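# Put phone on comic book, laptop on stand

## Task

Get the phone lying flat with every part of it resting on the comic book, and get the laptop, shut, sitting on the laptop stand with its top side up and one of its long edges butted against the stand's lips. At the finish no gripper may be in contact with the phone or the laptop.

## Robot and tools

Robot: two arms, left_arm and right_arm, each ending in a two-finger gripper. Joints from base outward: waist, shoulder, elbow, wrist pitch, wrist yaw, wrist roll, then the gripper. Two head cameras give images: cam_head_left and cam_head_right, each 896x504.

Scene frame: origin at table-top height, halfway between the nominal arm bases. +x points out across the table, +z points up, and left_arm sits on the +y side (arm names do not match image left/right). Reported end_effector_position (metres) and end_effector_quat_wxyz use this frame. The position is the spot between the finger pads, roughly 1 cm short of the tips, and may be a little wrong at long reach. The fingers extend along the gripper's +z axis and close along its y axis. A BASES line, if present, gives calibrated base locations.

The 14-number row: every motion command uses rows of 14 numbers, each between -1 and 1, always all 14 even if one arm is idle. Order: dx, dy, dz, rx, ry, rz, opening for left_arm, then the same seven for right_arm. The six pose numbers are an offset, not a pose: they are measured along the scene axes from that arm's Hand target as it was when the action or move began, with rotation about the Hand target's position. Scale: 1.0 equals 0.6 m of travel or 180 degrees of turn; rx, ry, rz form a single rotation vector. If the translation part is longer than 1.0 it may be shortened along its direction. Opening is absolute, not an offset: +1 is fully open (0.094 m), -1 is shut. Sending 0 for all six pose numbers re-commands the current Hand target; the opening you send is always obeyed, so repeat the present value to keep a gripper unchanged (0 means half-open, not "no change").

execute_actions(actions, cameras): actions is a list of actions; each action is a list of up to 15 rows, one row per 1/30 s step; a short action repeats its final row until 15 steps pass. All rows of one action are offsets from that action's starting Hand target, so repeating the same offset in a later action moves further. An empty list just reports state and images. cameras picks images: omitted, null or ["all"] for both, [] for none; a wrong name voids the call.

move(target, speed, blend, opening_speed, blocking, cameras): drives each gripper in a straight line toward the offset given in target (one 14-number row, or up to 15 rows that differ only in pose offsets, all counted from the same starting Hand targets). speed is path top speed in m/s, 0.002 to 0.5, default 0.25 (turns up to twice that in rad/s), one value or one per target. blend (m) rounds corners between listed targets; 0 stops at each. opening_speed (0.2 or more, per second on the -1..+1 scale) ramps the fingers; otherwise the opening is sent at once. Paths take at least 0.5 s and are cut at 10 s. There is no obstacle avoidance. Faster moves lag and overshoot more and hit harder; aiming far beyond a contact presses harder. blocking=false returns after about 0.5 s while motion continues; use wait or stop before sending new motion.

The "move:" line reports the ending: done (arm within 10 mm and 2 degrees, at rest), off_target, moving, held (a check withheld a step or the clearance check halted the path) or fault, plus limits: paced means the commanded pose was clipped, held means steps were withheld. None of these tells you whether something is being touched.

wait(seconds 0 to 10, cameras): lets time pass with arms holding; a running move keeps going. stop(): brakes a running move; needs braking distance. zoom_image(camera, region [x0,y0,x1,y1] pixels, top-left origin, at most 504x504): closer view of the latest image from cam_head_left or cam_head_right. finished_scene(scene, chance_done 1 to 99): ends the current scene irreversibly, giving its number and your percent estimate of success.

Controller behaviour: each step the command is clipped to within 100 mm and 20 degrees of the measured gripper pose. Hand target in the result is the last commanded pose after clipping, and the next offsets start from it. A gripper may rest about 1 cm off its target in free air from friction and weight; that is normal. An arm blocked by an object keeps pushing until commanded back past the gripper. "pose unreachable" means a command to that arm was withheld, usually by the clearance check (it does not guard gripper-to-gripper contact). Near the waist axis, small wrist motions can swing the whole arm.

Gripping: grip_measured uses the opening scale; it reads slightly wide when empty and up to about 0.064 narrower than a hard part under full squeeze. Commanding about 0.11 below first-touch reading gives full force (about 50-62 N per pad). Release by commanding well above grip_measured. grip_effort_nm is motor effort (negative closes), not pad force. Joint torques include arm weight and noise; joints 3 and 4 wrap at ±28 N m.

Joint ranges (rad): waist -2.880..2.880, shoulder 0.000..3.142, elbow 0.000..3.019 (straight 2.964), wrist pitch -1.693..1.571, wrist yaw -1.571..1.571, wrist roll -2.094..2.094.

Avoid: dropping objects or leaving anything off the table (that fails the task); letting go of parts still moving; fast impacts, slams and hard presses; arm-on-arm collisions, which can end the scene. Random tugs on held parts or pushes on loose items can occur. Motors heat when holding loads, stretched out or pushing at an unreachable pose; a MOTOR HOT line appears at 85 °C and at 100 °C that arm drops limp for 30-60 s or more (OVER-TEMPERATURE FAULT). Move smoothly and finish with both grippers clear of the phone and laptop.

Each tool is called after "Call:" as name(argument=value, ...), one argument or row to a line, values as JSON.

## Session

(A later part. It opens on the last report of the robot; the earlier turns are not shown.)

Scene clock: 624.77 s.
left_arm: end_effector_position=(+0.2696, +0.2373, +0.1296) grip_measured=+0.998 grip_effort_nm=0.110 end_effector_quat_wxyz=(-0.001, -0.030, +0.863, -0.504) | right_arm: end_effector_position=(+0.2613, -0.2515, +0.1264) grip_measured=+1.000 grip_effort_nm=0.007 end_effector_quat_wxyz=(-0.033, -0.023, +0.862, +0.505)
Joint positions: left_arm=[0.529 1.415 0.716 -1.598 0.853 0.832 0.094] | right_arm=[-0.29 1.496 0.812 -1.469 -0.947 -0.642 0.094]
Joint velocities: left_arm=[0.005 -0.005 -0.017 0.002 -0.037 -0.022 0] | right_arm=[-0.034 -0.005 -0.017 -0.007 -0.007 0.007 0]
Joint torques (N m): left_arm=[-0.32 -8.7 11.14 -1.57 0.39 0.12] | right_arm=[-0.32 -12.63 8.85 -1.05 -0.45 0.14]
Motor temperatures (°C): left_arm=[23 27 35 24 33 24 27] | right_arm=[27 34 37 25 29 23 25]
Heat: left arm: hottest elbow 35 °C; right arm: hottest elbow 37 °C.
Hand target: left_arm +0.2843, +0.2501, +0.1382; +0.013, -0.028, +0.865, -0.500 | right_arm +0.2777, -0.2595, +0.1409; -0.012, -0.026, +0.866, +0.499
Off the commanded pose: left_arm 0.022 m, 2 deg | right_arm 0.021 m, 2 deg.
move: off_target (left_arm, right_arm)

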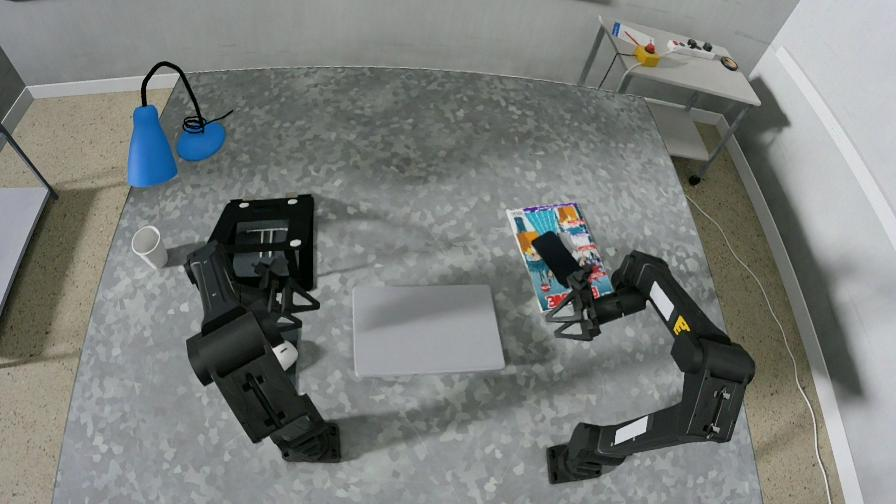

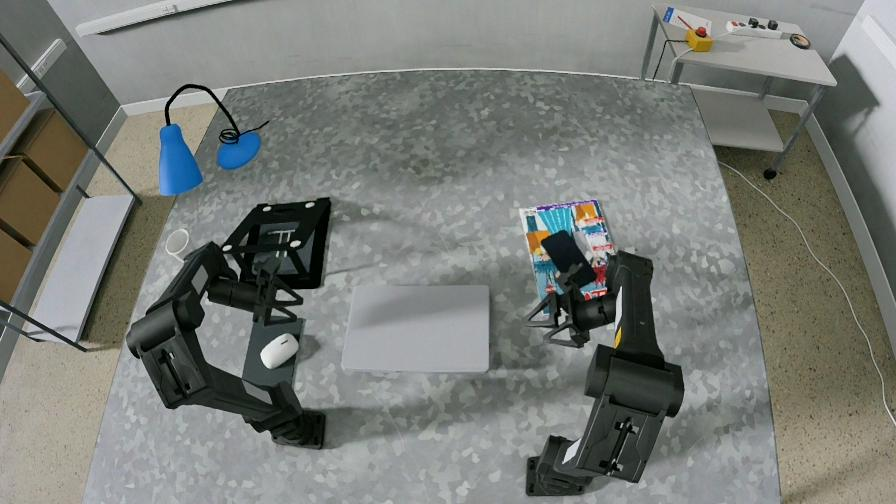

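Call:
move(
  target=[-0.01,0,-0.125,0,0,0,1,0.035,0,-0.125,0,0,0,1],
  cameras=["cam_head_left","cam_head_right"],
  speed=0.12,
)

Call:
zoom_image(
  camera="cam_head_left",
  region=[240, 250, 380, 390],
)

Call:
zoom_image(
  camera="cam_head_right",
  region=[240, 250, 380, 390],
)

Call:
zoom_image(
  camera="cam_head_left",
  region=[470, 250, 610, 390],
)

Scene clock: 633.77 s.
left_arm: end_effector_position=(+0.2809, +0.2467, +0.0678) grip_measured=+0.998 grip_effort_nm=0.110 end_effector_quat_wxyz=(+0.011, -0.024, +0.866, -0.499) | right_arm: end_effector_position=(+0.2870, -0.2584, +0.0681) grip_measured=+1.000 grip_effort_nm=0.007 end_effector_quat_wxyz=(-0.014, -0.026, +0.866, +0.499)
Joint positions: left_arm=[0.538 1.583 0.688 -1.381 0.852 0.842 0.094] | right_arm=[-0.29 1.652 0.812 -1.258 -0.953 -0.622 0.094]
Joint velocities: left_arm=[0.005 -0.005 0.002 0.012 -0.051 0.022 0] | right_arm=[-0.005 -0.015 0.002 0.017 0.066 0.037 0]
Joint torques (N m): left_arm=[0.32 -9.7 4.75 -0.62 0.27 0.17] | right_arm=[0.79 -11.63 6.32 -0.2 -0.51 0.15]
Motor temperatures (°C): left_arm=[23 27 36 24 32 24 27] | right_arm=[27 34 37 25 29 23 25]
Heat: left arm: hottest elbow 36 °C; right arm: hottest elbow 37 °C.
Hand target: left_arm +0.2786, +0.2493, +0.0636; +0.013, -0.028, +0.865, -0.500 | right_arm +0.2968, -0.2601, +0.0654; -0.012, -0.026, +0.866, +0.499
Off the commanded pose: left_arm 0.006 m, 1 deg | right_arm 0.012 m, 0 deg.
move: off_target (right_arm)

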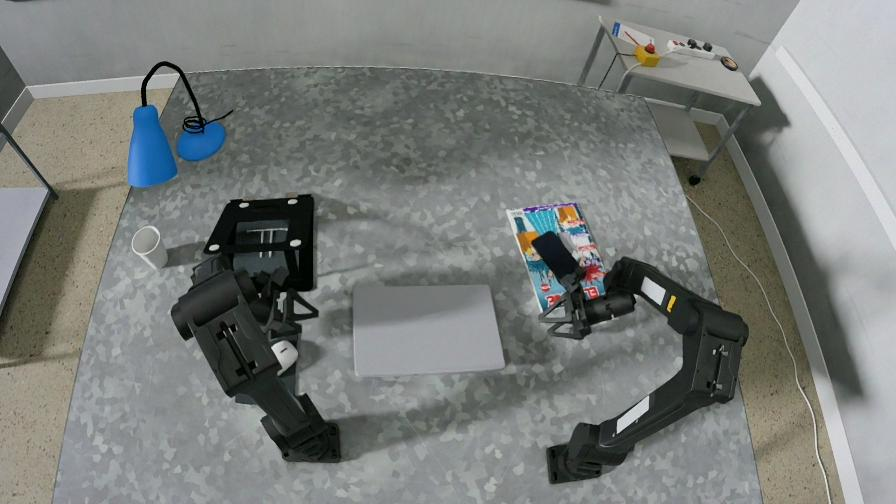

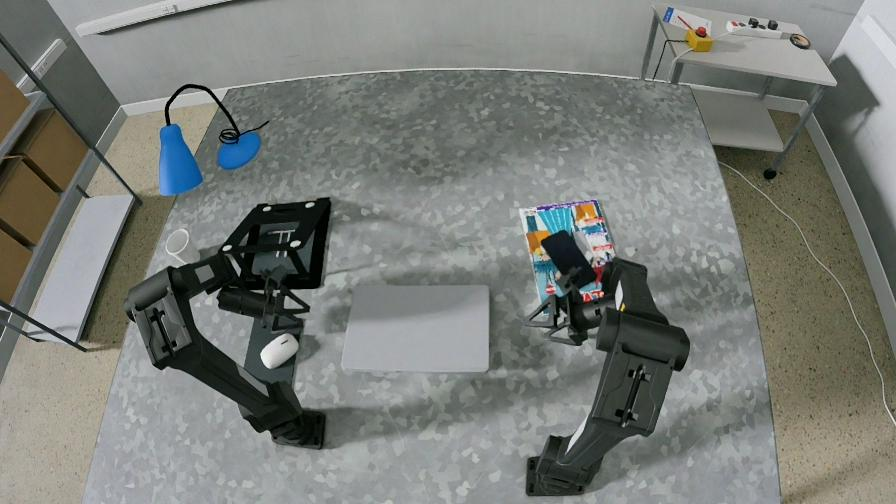

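Scaled by 3.600.

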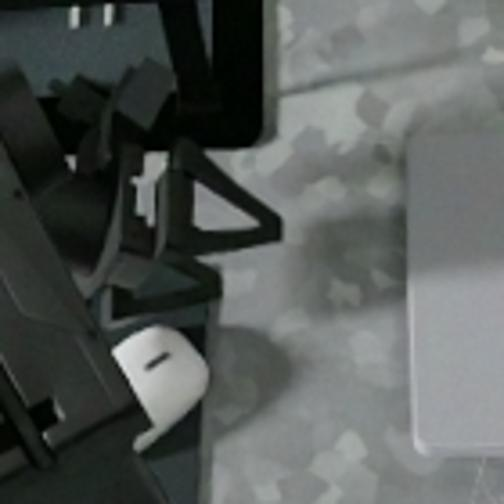

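Scaled by 3.600.

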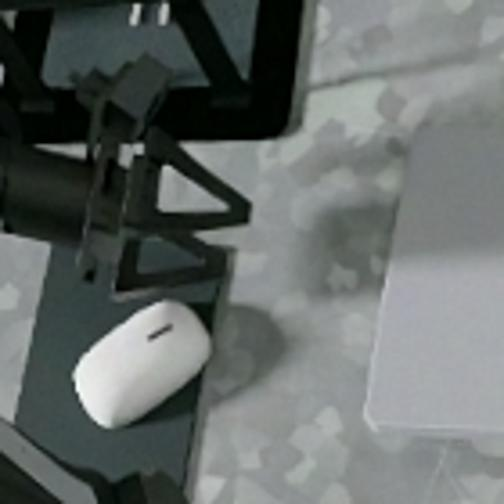

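Scaled by 3.600.

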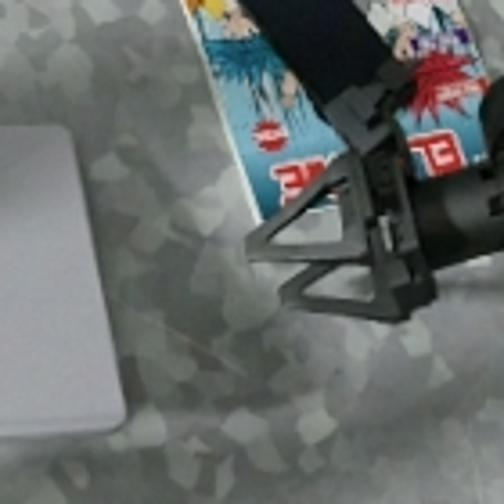

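Call:
execute_actions(
  actions=[],
)

Scene clock: 646.27 s.
left_arm: end_effector_position=(+0.2810, +0.2467, +0.0678) grip_measured=+0.998 grip_effort_nm=0.110 end_effector_quat_wxyz=(+0.011, -0.024, +0.866, -0.499) | right_arm: end_effector_position=(+0.2871, -0.2584, +0.0682) grip_measured=+1.000 grip_effort_nm=0.007 end_effector_quat_wxyz=(-0.014, -0.026, +0.866, +0.499)
Joint positions: left_arm=[0.538 1.583 0.688 -1.381 0.852 0.843 0.094] | right_arm=[-0.29 1.652 0.812 -1.257 -0.953 -0.621 0.094]
Joint velocities: left_arm=[-0.005 0.005 0.012 -0.017 -0.081 0.022 0] | right_arm=[0.005 0.005 0.002 0.002 0.022 0.081 0.001]
Joint torques (N m): left_arm=[-0.15 -10.4 4.86 -0.47 0.23 0.13] | right_arm=[0.79 -11.22 6.42 -0.28 -0.51 0.16]
Motor temperatures (°C): left_arm=[23 27 35 24 32 24 27] | right_arm=[27 34 36 25 28 23 25]
Heat: left arm: hottest elbow 35 °C; right arm: hottest elbow 36 °C.
Hand target: left_arm +0.2785, +0.2493, +0.0636; +0.013, -0.028, +0.865, -0.500 | right_arm +0.2968, -0.2601, +0.0655; -0.012, -0.026, +0.866, +0.499
Tool commands: left_gripper/opening=+1.0 right_gripper/opening=+1.0
Off the commanded pose: left_arm 0.006 m, 1 deg | right_arm 0.012 m, 0 deg.

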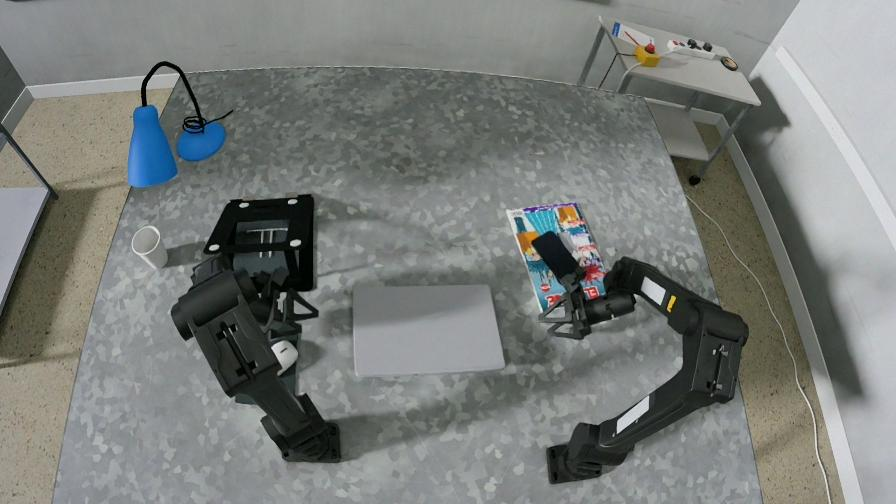

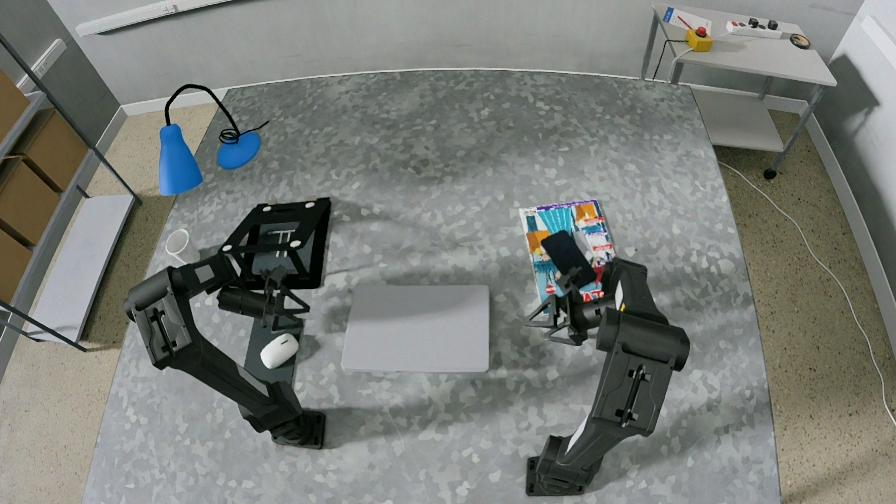

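Call:
move(
  target=[0.01,0,-0.02,0,0,0,1,0,0,-0.022,0,0,0,1],
  speed=0.05,
)

Call:
zoom_image(
  camera="cam_head_left",
  region=[160, 220, 660, 420],
)

Call:
zoom_image(
  camera="cam_head_right",
  region=[160, 220, 660, 420],
)

Scene clock: 657.47 s.
left_arm: end_effector_position=(+0.2842, +0.2486, +0.0550) grip_measured=+0.998 grip_effort_nm=0.110 end_effector_quat_wxyz=(+0.014, -0.023, +0.867, -0.498) | right_arm: end_effector_position=(+0.2908, -0.2595, +0.0575) grip_measured=+1.000 grip_effort_nm=0.007 end_effector_quat_wxyz=(-0.009, -0.029, +0.867, +0.498)
Joint positions: left_arm=[0.538 1.623 0.688 -1.336 0.853 0.843 0.094] | right_arm=[-0.29 1.679 0.812 -1.219 -0.953 -0.621 0.094]
Joint velocities: left_arm=[-0.005 0.005 0.002 -0.017 -0.007 -0.022 0.001] | right_arm=[0.005 -0.015 -0.002 -0.007 -0.066 -0.022 0]
Joint torques (N m): left_arm=[-0.97 -9.58 5.01 -0.27 0.53 -0.03] | right_arm=[0.67 -11.28 5.65 -0.4 -0.5 0.15]
Motor temperatures (°C): left_arm=[23 27 34 24 32 24 27] | right_arm=[27 34 35 25 28 23 25]
Heat: left arm: hottest elbow 34 °C; right arm: hottest elbow 35 °C.
Hand target: left_arm +0.2846, +0.2491, +0.0517; +0.013, -0.028, +0.865, -0.500 | right_arm +0.2965, -0.2602, +0.0523; -0.012, -0.026, +0.866, +0.499
Off the commanded pose: left_arm 0.003 m, 1 deg | right_arm 0.008 m, 0 deg.
move: done

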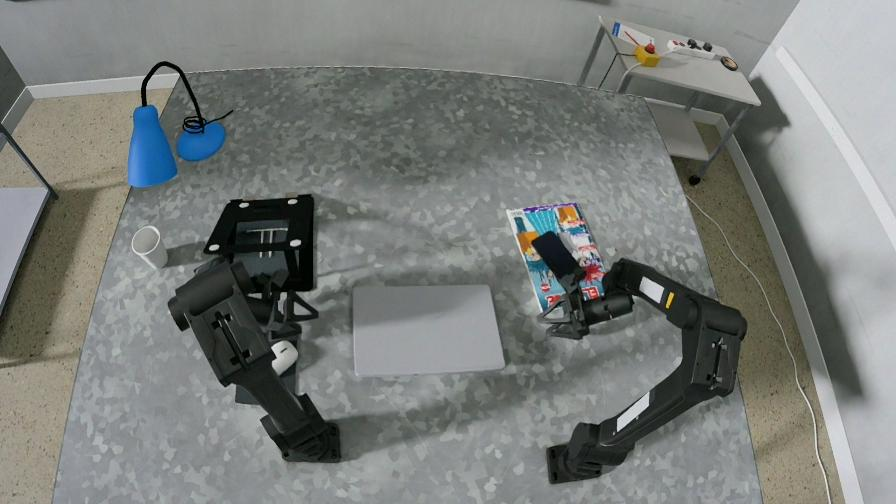

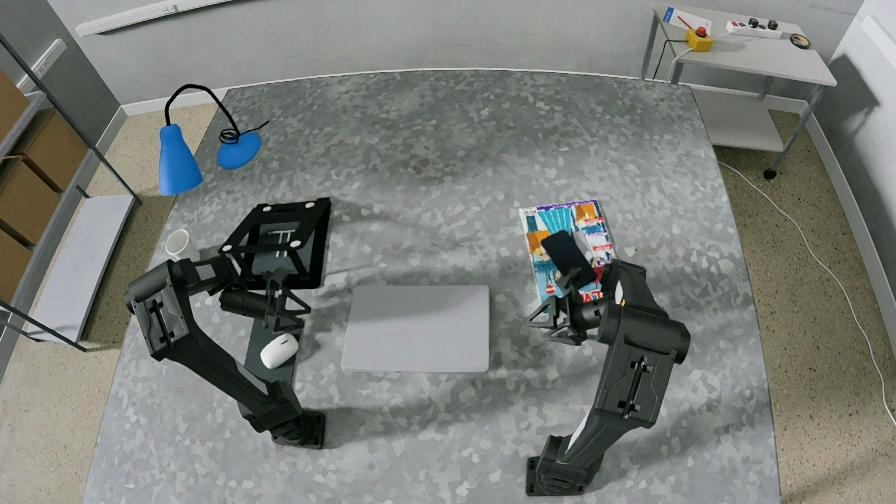

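Scaled by 1.008.

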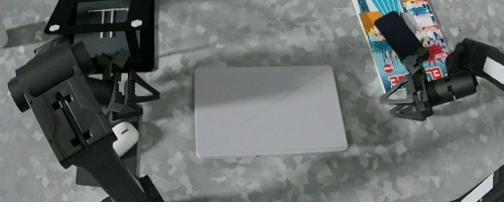

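Scaled by 1.008.

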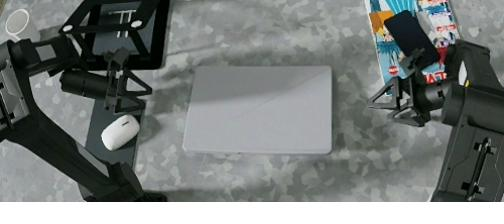

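Call:
move(
  target=[0.0,0,-0.015,0,0,0,1,0,0,-0.018,0,0,0,1],
  speed=0.04,
  cameras=[],
)

Call:
move(
  target=[0.0,-0.05,0,0,0,0,1,0,0.08,0,0,0,0,1],
  speed=0.06,
)

Call:
zoom_image(
  camera="cam_head_left",
  region=[240, 260, 380, 360],
)

Call:
zoom_image(
  camera="cam_head_left",
  region=[480, 260, 620, 360],
)

Scene clock: 662.23 s.
left_arm: end_effector_position=(+0.2862, +0.2499, +0.0467) grip_measured=+0.998 grip_effort_nm=0.105 end_effector_quat_wxyz=(+0.016, -0.022, +0.867, -0.497) | right_arm: end_effector_position=(+0.2932, -0.2600, +0.0491) grip_measured=+1.000 grip_effort_nm=0.012 end_effector_quat_wxyz=(-0.007, -0.030, +0.867, +0.498)
Joint positions: left_arm=[0.538 1.647 0.688 -1.306 0.853 0.843 0.094] | right_arm=[-0.29 1.702 0.812 -1.192 -0.954 -0.621 0.094]
Joint velocities: left_arm=[0.005 -0.015 -0.002 0.012 -0.007 -0.051 0] | right_arm=[-0.005 0.005 -0.002 -0.007 -0.066 0.007 -0.001]
Joint torques (N m): left_arm=[-1.14 -10.05 4.29 -0.34 0.52 0.02] | right_arm=[0.67 -11.22 5.01 -0.13 -0.45 0.14]
Motor temperatures (°C): left_arm=[23 27 34 24 32 24 27] | right_arm=[27 34 35 25 28 23 25]
Heat: left arm: hottest elbow 34 °C; right arm: hottest elbow 35 °C.
Hand target: left_arm +0.2846, +0.2490, +0.0428; +0.013, -0.028, +0.865, -0.500 | right_arm +0.2962, -0.2603, +0.0415; -0.012, -0.026, +0.866, +0.499
Off the commanded pose: left_arm 0.004 m, 1 deg | right_arm 0.008 m, 1 deg.
move: done
No camera images: "cameras" was empty.

Scene clock: 663.87 s.
left_arm: end_effector_position=(+0.2898, +0.2269, +0.0459) grip_measured=+0.998 grip_effort_nm=0.110 end_effector_quat_wxyz=(+0.019, -0.034, +0.864, -0.502) | right_arm: end_effector_position=(+0.3060, -0.2194, +0.0490) grip_measured=+1.000 grip_effort_nm=0.007 end_effector_quat_wxyz=(+0.000, -0.024, +0.864, +0.502)
Joint positions: left_arm=[0.47 1.614 0.645 -1.223 0.916 0.733 0.094] | right_arm=[-0.171 1.669 0.78 -1.008 -1.021 -0.404 0.094]
Joint velocities: left_arm=[-0.024 0.005 0.012 0.017 -0.022 0.022 0] | right_arm=[-0.005 -0.005 -0.007 0.012 -0.007 -0.051 -0.002]
Joint torques (N m): left_arm=[-3.19 -10.52 3.32 0.09 0.28 -0.01] | right_arm=[1.96 -12.98 3.17 0.16 -0.18 0.13]
Motor temperatures (°C): left_arm=[23 27 34 24 31 24 27] | right_arm=[27 34 35 25 28 23 25]
Heat: left arm: hottest elbow 34 °C; right arm: hottest elbow 35 °C.
Hand target: left_arm +0.2848, +0.2193, +0.0430; +0.014, -0.028, +0.865, -0.500 | right_arm +0.2958, -0.2121, +0.0414; -0.013, -0.027, +0.866, +0.499
Off the commanded pose: left_arm 0.010 m, 1 deg | right_arm 0.014 m, 1 deg.
move: off_target (right_arm)

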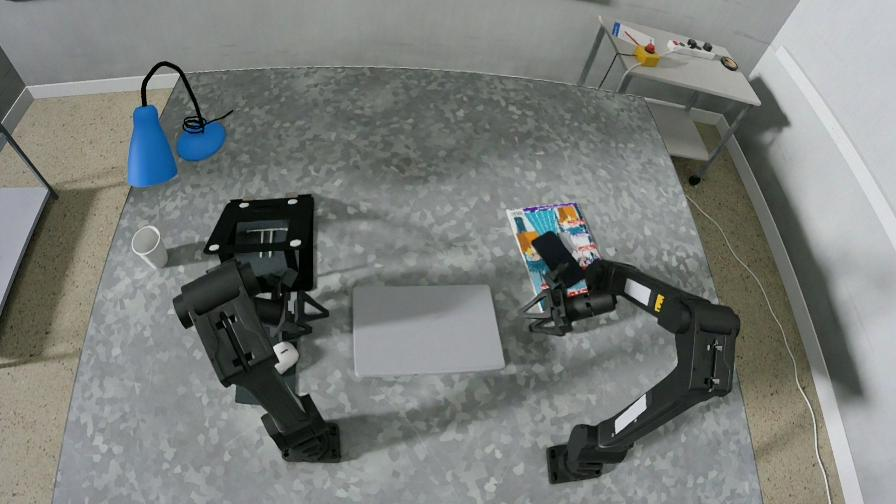

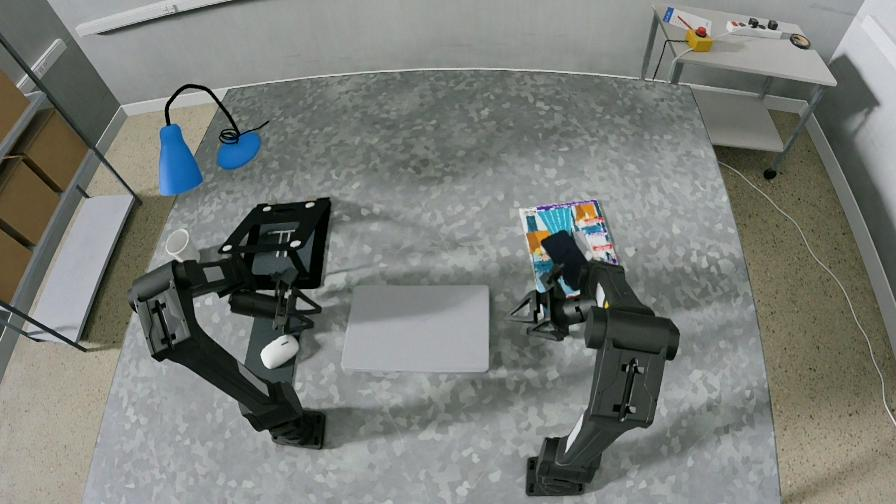

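Scaled by 3.600.

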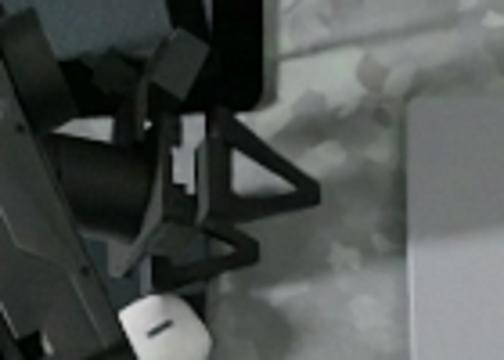

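Scaled by 3.600.

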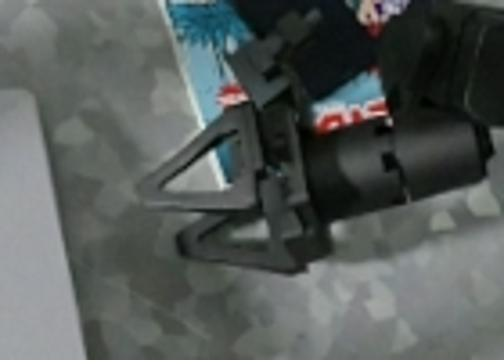

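Call:
move(
  target=[0.0,-0.13,0,0,0,0,1,-0.005,0.11,-0.005,0,0,0,1],
  speed=0.06,
)

Call:
zoom_image(
  camera="cam_head_left",
  region=[280, 260, 420, 360],
)

Call:
zoom_image(
  camera="cam_head_left",
  region=[440, 260, 580, 360],
)

Scene clock: 670.23 s.
left_arm: end_effector_position=(+0.2920, +0.1476, +0.0461) grip_measured=+0.998 grip_effort_nm=0.110 end_effector_quat_wxyz=(+0.021, -0.034, +0.864, -0.501) | right_arm: end_effector_position=(+0.3063, -0.1520, +0.0497) grip_measured=+1.000 grip_effort_nm=0.012 end_effector_quat_wxyz=(+0.002, -0.028, +0.862, +0.505)
Joint positions: left_arm=[0.187 1.462 0.511 -0.851 1.036 0.27 0.094] | right_arm=[0.025 1.602 0.702 -0.667 -1.06 -0.032 0.094]
Joint velocities: left_arm=[-0.015 0.005 -0.002 -0.007 -0.037 -0.007 0] | right_arm=[0.015 -0.005 -0.022 0.017 -0.11 0.007 -0.001]
Joint torques (N m): left_arm=[-3.49 -9.47 4.25 0.51 0.32 -0.02] | right_arm=[2.02 -11.81 3.23 0.58 -0.11 0.11]
Motor temperatures (°C): left_arm=[23 27 33 24 31 24 27] | right_arm=[27 34 35 25 28 23 25]
Heat: left arm: hottest elbow 33 °C; right arm: hottest elbow 35 °C.
Hand target: left_arm +0.2851, +0.1418, +0.0437; +0.015, -0.029, +0.866, -0.500 | right_arm +0.2920, -0.1459, +0.0381; -0.015, -0.028, +0.865, +0.500
Off the commanded pose: left_arm 0.010 m, 1 deg | right_arm 0.019 m, 2 deg.
move: off_target (right_arm)

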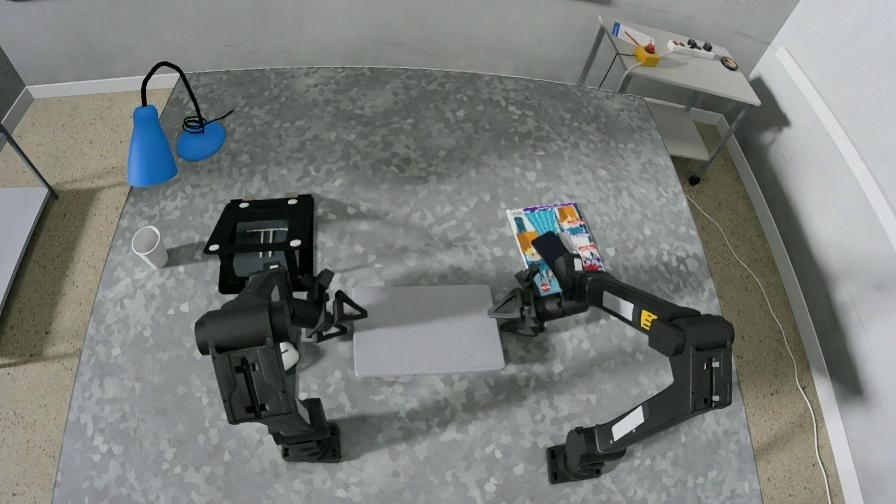

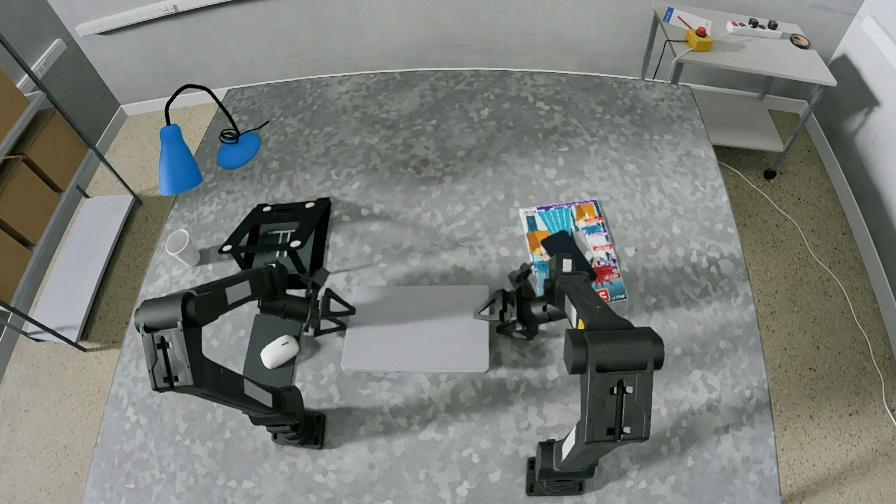

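Scaled by 3.600.

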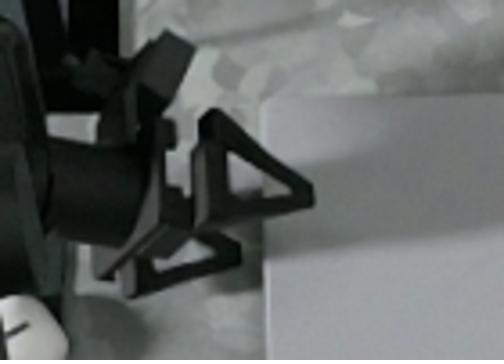

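Scaled by 3.600.

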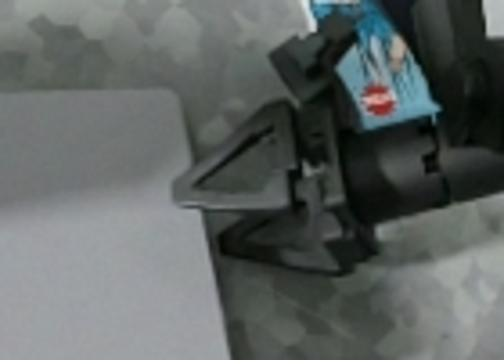

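Call:
move(
  target=[0.0,-0.06,-0.005,0,0,0,1,0,0.05,0,0,0,0,1],
  speed=0.04,
)

Call:
zoom_image(
  camera="cam_head_left",
  region=[280, 260, 420, 360],
)

Call:
zoom_image(
  camera="cam_head_left",
  region=[440, 260, 580, 360],
)

Scene clock: 677.17 s.
left_arm: end_effector_position=(+0.2951, +0.1116, +0.0466) grip_measured=+0.998 grip_effort_nm=0.110 end_effector_quat_wxyz=(+0.025, -0.034, +0.863, -0.503) | right_arm: end_effector_position=(+0.3066, -0.1206, +0.0503) grip_measured=+1.000 grip_effort_nm=0.002 end_effector_quat_wxyz=(+0.001, -0.030, +0.861, +0.508)
Joint positions: left_arm=[0.046 1.401 0.454 -0.597 1.056 -0.019 0.094] | right_arm=[0.115 1.588 0.679 -0.506 -1.058 0.143 0.094]
Joint velocities: left_arm=[-0.005 0.005 0.007 -0.012 -0.007 -0.007 0] | right_arm=[-0.024 -0.024 -0.022 -0.002 -0.022 -0.007 0]
Joint torques (N m): left_arm=[-3.66 -8.23 4.31 0.81 0.24 0.01] | right_arm=[2.14 -11.81 3.4 0.73 0.04 0.12]
Motor temperatures (°C): left_arm=[23 27 33 24 31 24 27] | right_arm=[27 34 35 25 28 23 25]
Heat: left arm: hottest elbow 33 °C; right arm: hottest elbow 35 °C.
Hand target: left_arm +0.2853, +0.1060, +0.0411; +0.016, -0.029, +0.865, -0.500 | right_arm +0.2918, -0.1159, +0.0378; -0.016, -0.029, +0.866, +0.500
Off the commanded pose: left_arm 0.013 m, 1 deg | right_arm 0.020 m, 2 deg.
move: off_target (left_arm, right_arm)

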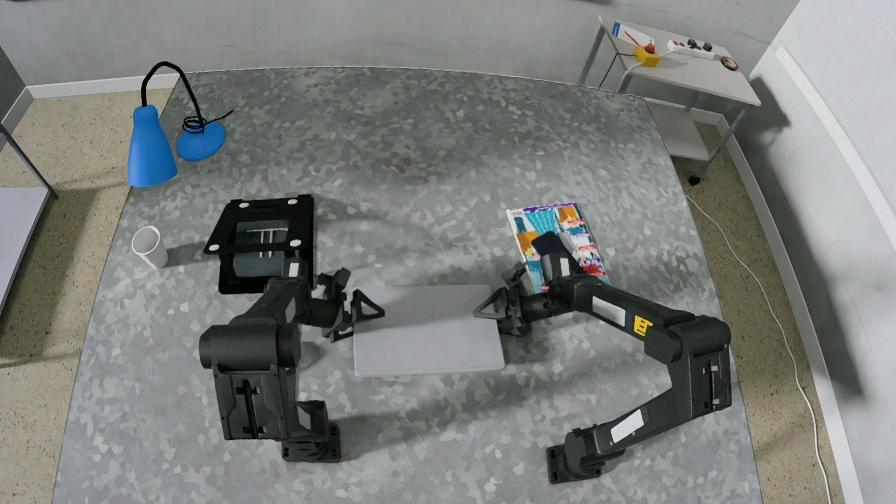

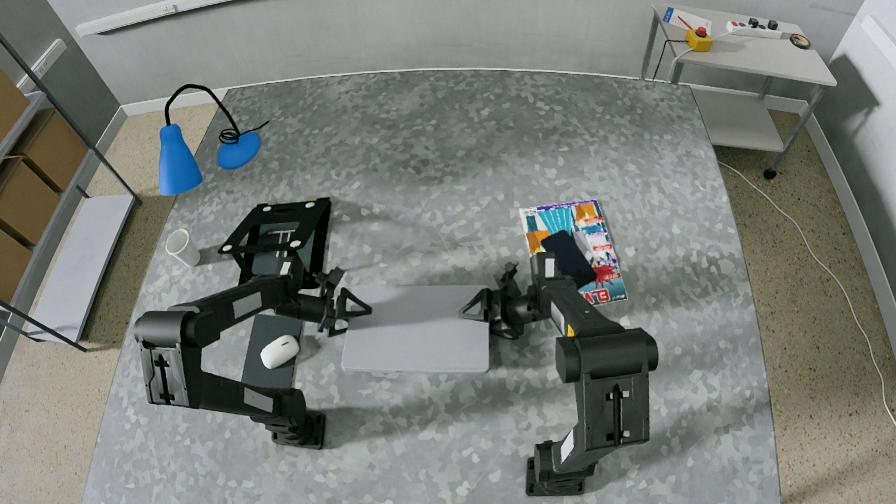

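Scaled by 3.600.

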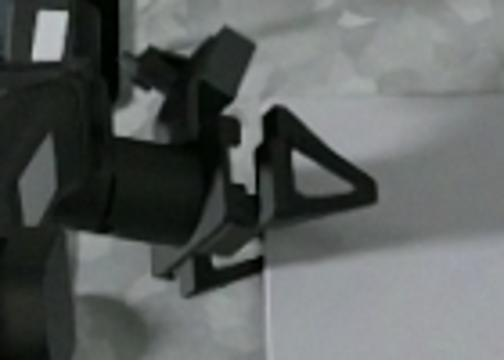

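Scaled by 3.600.

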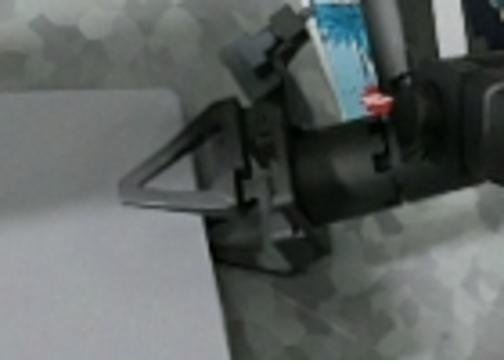

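Call:
move(
  target=[0.0,-0.01,0.06,-0.04,0,0,1,0,0.01,0.075,0.04,0,0,1],
  speed=0.05,
)

Call:
zoom_image(
  camera="cam_head_left",
  region=[290, 240, 570, 400],
)

Call:
zoom_image(
  camera="cam_head_right",
  region=[290, 240, 570, 400],
)

Scene clock: 691.10 s.
left_arm: end_effector_position=(+0.2825, +0.1049, +0.0609) grip_measured=+0.999 grip_effort_nm=0.061 end_effector_quat_wxyz=(+0.002, -0.044, +0.842, -0.538) | right_arm: end_effector_position=(+0.2931, -0.1173, +0.0609) grip_measured=+1.000 grip_effort_nm=-0.012 end_effector_quat_wxyz=(-0.022, -0.014, +0.844, +0.536)
Joint positions: left_arm=[0.048 1.386 0.448 -0.675 1.135 0 0.094] | right_arm=[0.113 1.57 0.659 -0.531 -1.128 0.165 0.094]
Joint velocities: left_arm=[-0.005 -0.015 -0.022 -0.002 -0.022 0.007 0] | right_arm=[-0.005 -0.015 0.002 0.002 0.037 -0.037 0]
Joint torques (N m): left_arm=[-2.43 -10.4 6.91 -0.31 2.01 0.13] | right_arm=[1.55 -15.44 5.24 0.05 -1.86 0.15]
Motor temperatures (°C): left_arm=[23 27 33 24 31 24 27] | right_arm=[27 34 34 25 28 23 25]
Heat: left arm: hottest elbow 33 °C; right arm: hottest shoulder 34 °C.
Hand target: left_arm +0.2851, +0.1002, +0.0768; +0.014, -0.030, +0.832, -0.553 | right_arm +0.2924, -0.1096, +0.0828; -0.014, -0.030, +0.832, +0.553
Off the commanded pose: left_arm 0.017 m, 3 deg | right_arm 0.023 m, 3 deg.
move: off_target (left_arm, right_arm)

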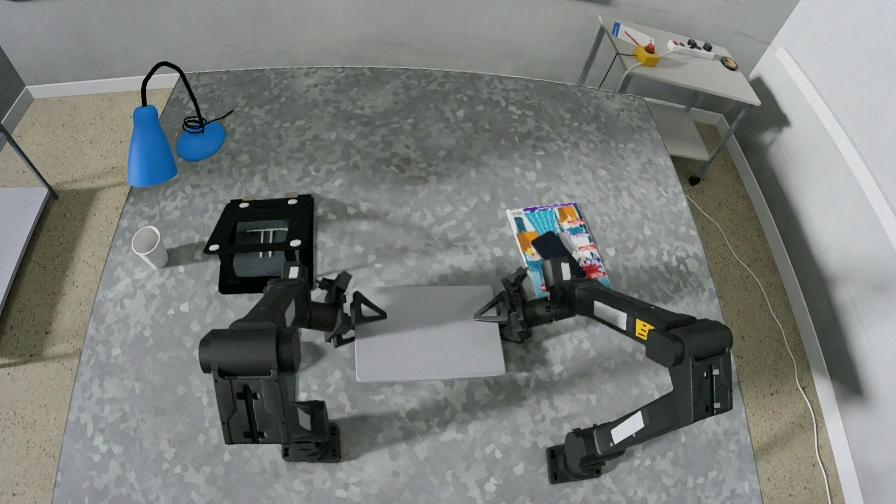

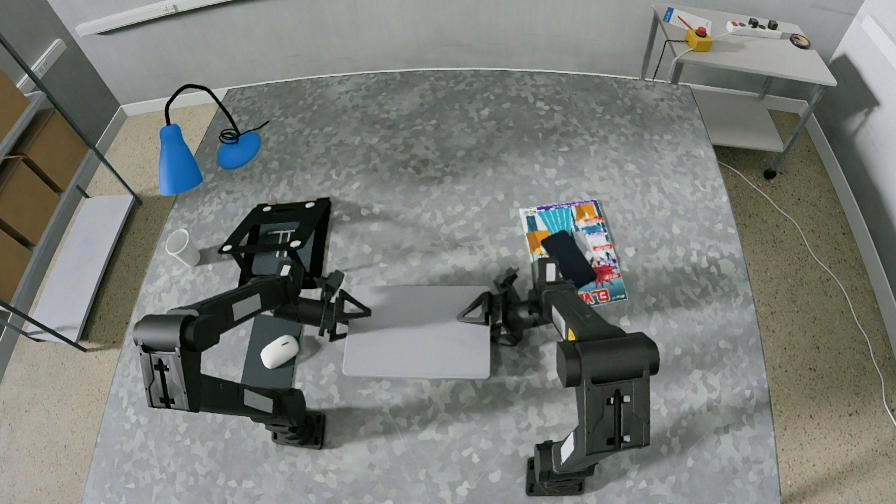

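Scaled by 1.800.

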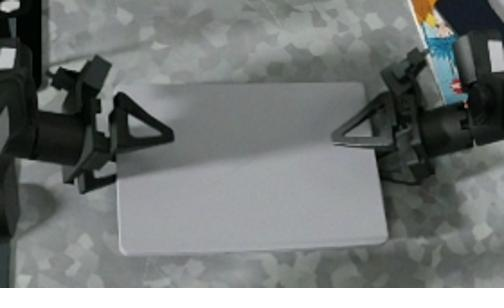

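Scaled by 1.800.

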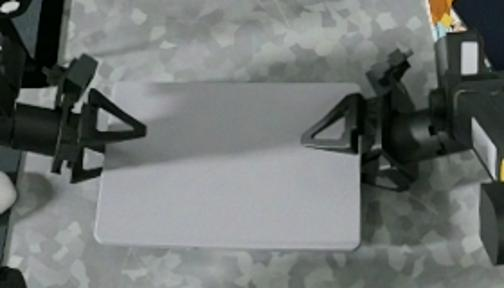

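Call:
zoom_image(
  camera="cam_head_left",
  region=[340, 340, 440, 400],
)

Call:
zoom_image(
  camera="cam_head_left",
  region=[420, 340, 520, 400],
)

Call:
zoom_image(
  camera="cam_head_right",
  region=[330, 270, 430, 330],
)

Call:
zoom_image(
  camera="cam_head_right",
  region=[420, 340, 520, 400],
)

Scaled by 5.040.

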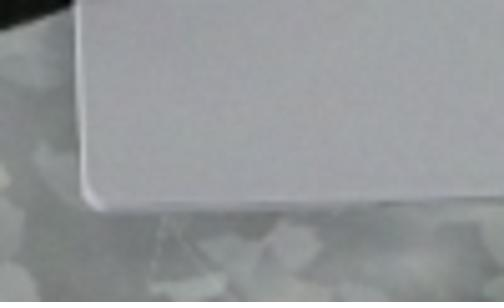

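Scaled by 5.040.

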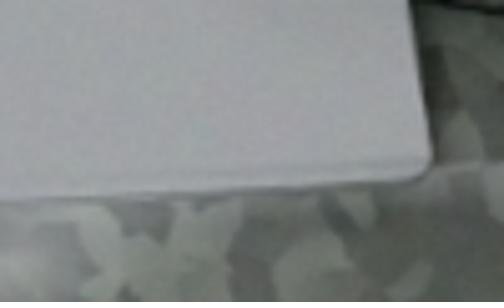

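Scaled by 5.040.

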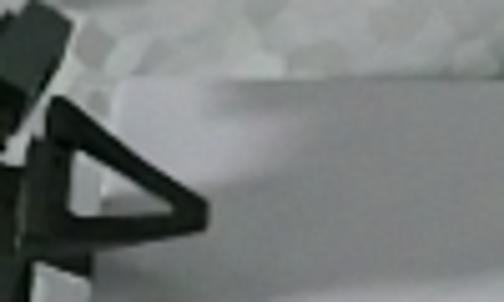

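Scaled by 5.040.

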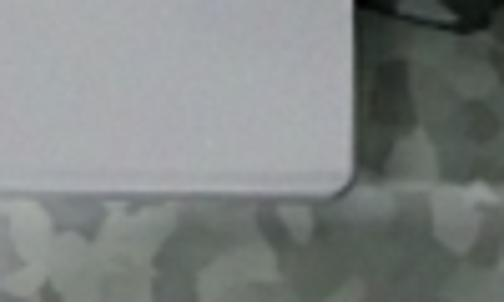

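Call:
move(
  target=[
    [0.0,0,-0.045,0,0,0,1,0,0,-0.055,0,0,0,1],
    [-0.04,0,-0.045,0,0,0,1,-0.035,0,-0.055,0,0,0,1],
    [-0.04,-0.01,0.0,0,0,0,1,-0.035,0.01,0.0,0,0,0,1],
  ],
  speed=0.05,
)

Call:
zoom_image(
  camera="cam_head_left",
  region=[290, 240, 570, 400],
)

Call:
zoom_image(
  camera="cam_head_right",
  region=[420, 340, 520, 400],
)

Scene clock: 706.70 s.
left_arm: end_effector_position=(+0.2589, +0.0993, +0.0643) grip_measured=+0.999 grip_effort_nm=0.061 end_effector_quat_wxyz=(+0.004, -0.047, +0.837, -0.546) | right_arm: end_effector_position=(+0.2685, -0.1106, +0.0618) grip_measured=+1.000 grip_effort_nm=-0.007 end_effector_quat_wxyz=(-0.031, -0.007, +0.839, +0.543)
Joint positions: left_arm=[0.037 1.307 0.378 -0.646 1.154 -0.044 0.094] | right_arm=[0.14 1.52 0.585 -0.459 -1.142 0.244 0.094]
Joint velocities: left_arm=[-0.005 0.005 -0.002 -0.017 0.051 -0.051 -0.001] | right_arm=[0.005 -0.005 0.002 0.002 -0.081 -0.007 0]
Joint torques (N m): left_arm=[-2.78 -9.76 7.16 -0.03 1.27 0.04] | right_arm=[1.61 -15.21 5.93 0.21 -1.21 0.09]
Motor temperatures (°C): left_arm=[23 27 33 24 35 24 27] | right_arm=[26 34 34 25 31 23 25]
Heat: left arm: hottest wrist yaw 35 °C; right arm: hottest shoulder 34 °C.
Hand target: left_arm +0.2611, +0.0942, +0.0768; +0.014, -0.030, +0.832, -0.553 | right_arm +0.2713, -0.1034, +0.0833; -0.014, -0.030, +0.832, +0.553
Off the commanded pose: left_arm 0.014 m, 2 deg | right_arm 0.022 m, 4 deg.
move: off_target (left_arm, right_arm)

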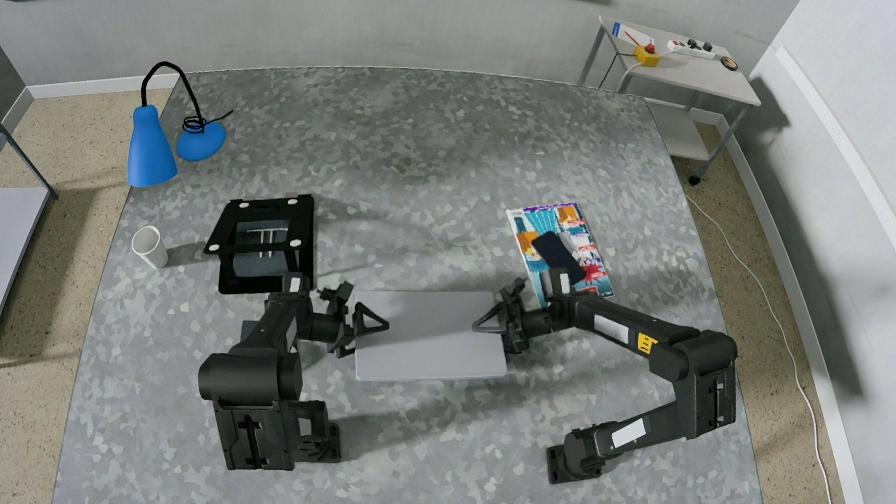

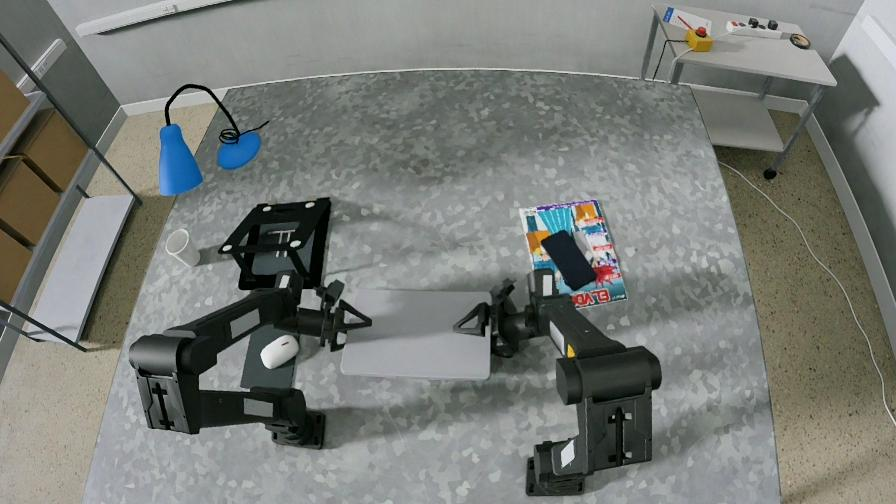

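Scaled by 1.800.

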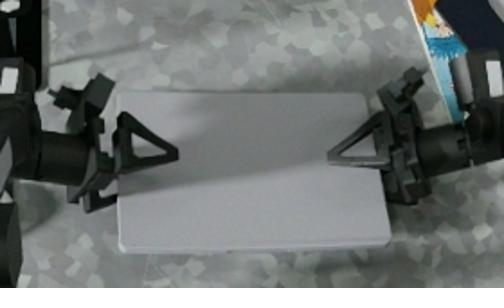

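Scaled by 5.040.

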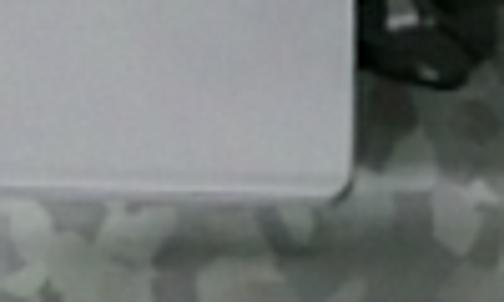

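Call:
move(
  target=[0.0,0,0.0,-0.07,0,0,1,0,0,0,0.07,0,0,1],
  speed=0.05,
  cameras=[],
)

Call:
move(
  target=[0.0,0,0.0,0,0,0,-0.2,0,0,0,0,0,0,-0.2],
  speed=0.05,
  opening_speed=0.8,
)

Call:
zoom_image(
  camera="cam_head_left",
  region=[290, 240, 570, 400],
)

Call:
zoom_image(
  camera="cam_head_right",
  region=[290, 240, 570, 400],
)

Scene clock: 714.43 s.
left_arm: end_effector_position=(+0.2505, +0.0947, +0.0664) grip_measured=+0.999 grip_effort_nm=0.056 end_effector_quat_wxyz=(-0.005, -0.044, +0.776, -0.629) | right_arm: end_effector_position=(+0.2686, -0.1088, +0.0733) grip_measured=+1.000 grip_effort_nm=-0.017 end_effector_quat_wxyz=(-0.018, -0.012, +0.780, +0.626)
Joint positions: left_arm=[0.069 1.472 0.378 -0.7 1.354 0.164 0.094] | right_arm=[0.111 1.568 0.533 -0.222 -1.341 0.336 0.094]
Joint velocities: left_arm=[0.005 0.005 -0.002 -0.002 0.022 0.022 0] | right_arm=[-0.005 -0.024 -0.012 0.002 0.037 0.022 0]
Joint torques (N m): left_arm=[-2.2 -8.47 6.87 -0.54 1.85 0.34] | right_arm=[1.2 -11.58 5.12 1.4 -1.84 0.05]
Motor temperatures (°C): left_arm=[23 27 33 24 35 24 27] | right_arm=[26 34 34 25 31 23 25]
Heat: left arm: hottest wrist yaw 35 °C; right arm: hottest shoulder 34 °C.
Hand target: left_arm +0.2603, +0.0938, +0.0769; +0.009, -0.030, +0.767, -0.641 | right_arm +0.2707, -0.1039, +0.0834; -0.010, -0.031, +0.767, +0.641
Off the commanded pose: left_arm 0.015 m, 3 deg | right_arm 0.012 m, 3 deg.
move: off_target (left_arm, right_arm)
No camera images: "cameras" was empty.

Scene clock: 716.37 s.
left_arm: end_effector_position=(+0.2494, +0.0948, +0.0678) grip_measured=-0.196 grip_effort_nm=-0.183 end_effector_quat_wxyz=(-0.009, -0.049, +0.773, -0.633) | right_arm: end_effector_position=(+0.2683, -0.1098, +0.0730) grip_measured=-0.197 grip_effort_nm=-0.164 end_effector_quat_wxyz=(-0.020, -0.007, +0.779, +0.627)
Joint positions: left_arm=[0.071 1.476 0.378 -0.716 1.364 0.172 0.038] | right_arm=[0.108 1.569 0.529 -0.213 -1.345 0.348 0.038]
Joint velocities: left_arm=[-0.005 0.005 -0.002 -0.007 -0.007 -0.007 -0.001] | right_arm=[-0.005 0.005 -0.017 0.007 -0.037 -0.007 0]
Joint torques (N m): left_arm=[-1.67 -8.76 7.08 -0.28 1.47 0.35] | right_arm=[1.38 -11.99 5.09 1.4 -1.72 -0.01]
Motor temperatures (°C): left_arm=[23 27 33 24 35 24 27] | right_arm=[26 34 34 25 32 23 25]
Heat: left arm: hottest wrist yaw 35 °C; right arm: hottest shoulder 34 °C.
Hand target: left_arm +0.2603, +0.0939, +0.0770; +0.009, -0.030, +0.767, -0.641 | right_arm +0.2707, -0.1040, +0.0834; -0.010, -0.031, +0.767, +0.641
Off the commanded pose: left_arm 0.014 m, 3 deg | right_arm 0.012 m, 4 deg.
move: off_target (left_arm, right_arm)

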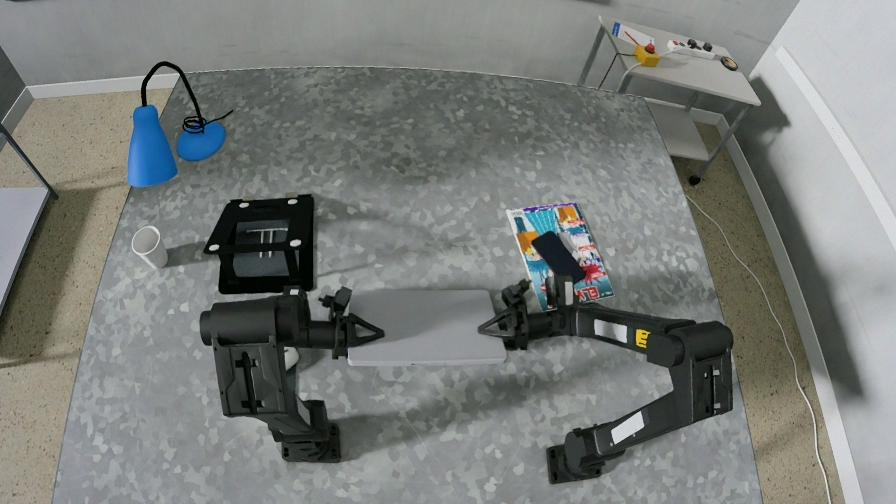

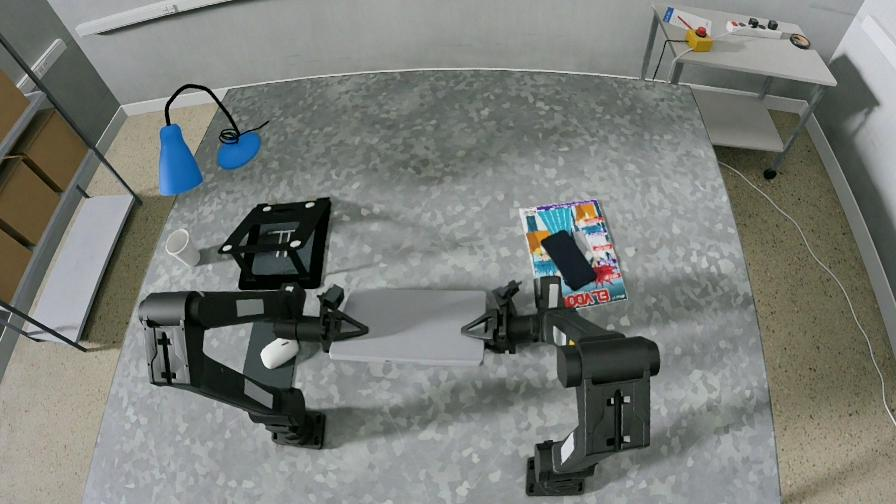

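Scaled by 1.800.

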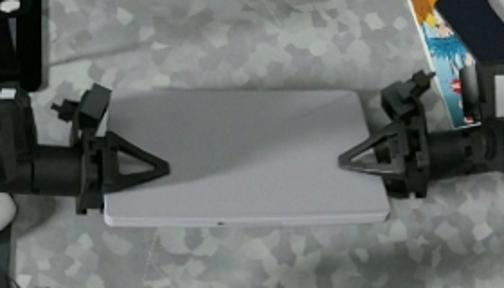

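Scaled by 1.800.

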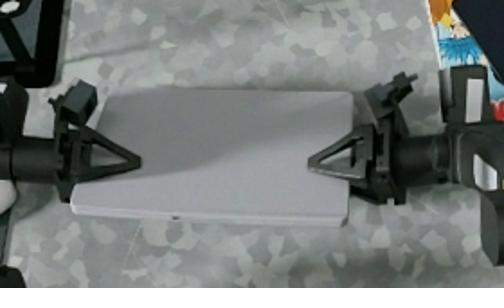

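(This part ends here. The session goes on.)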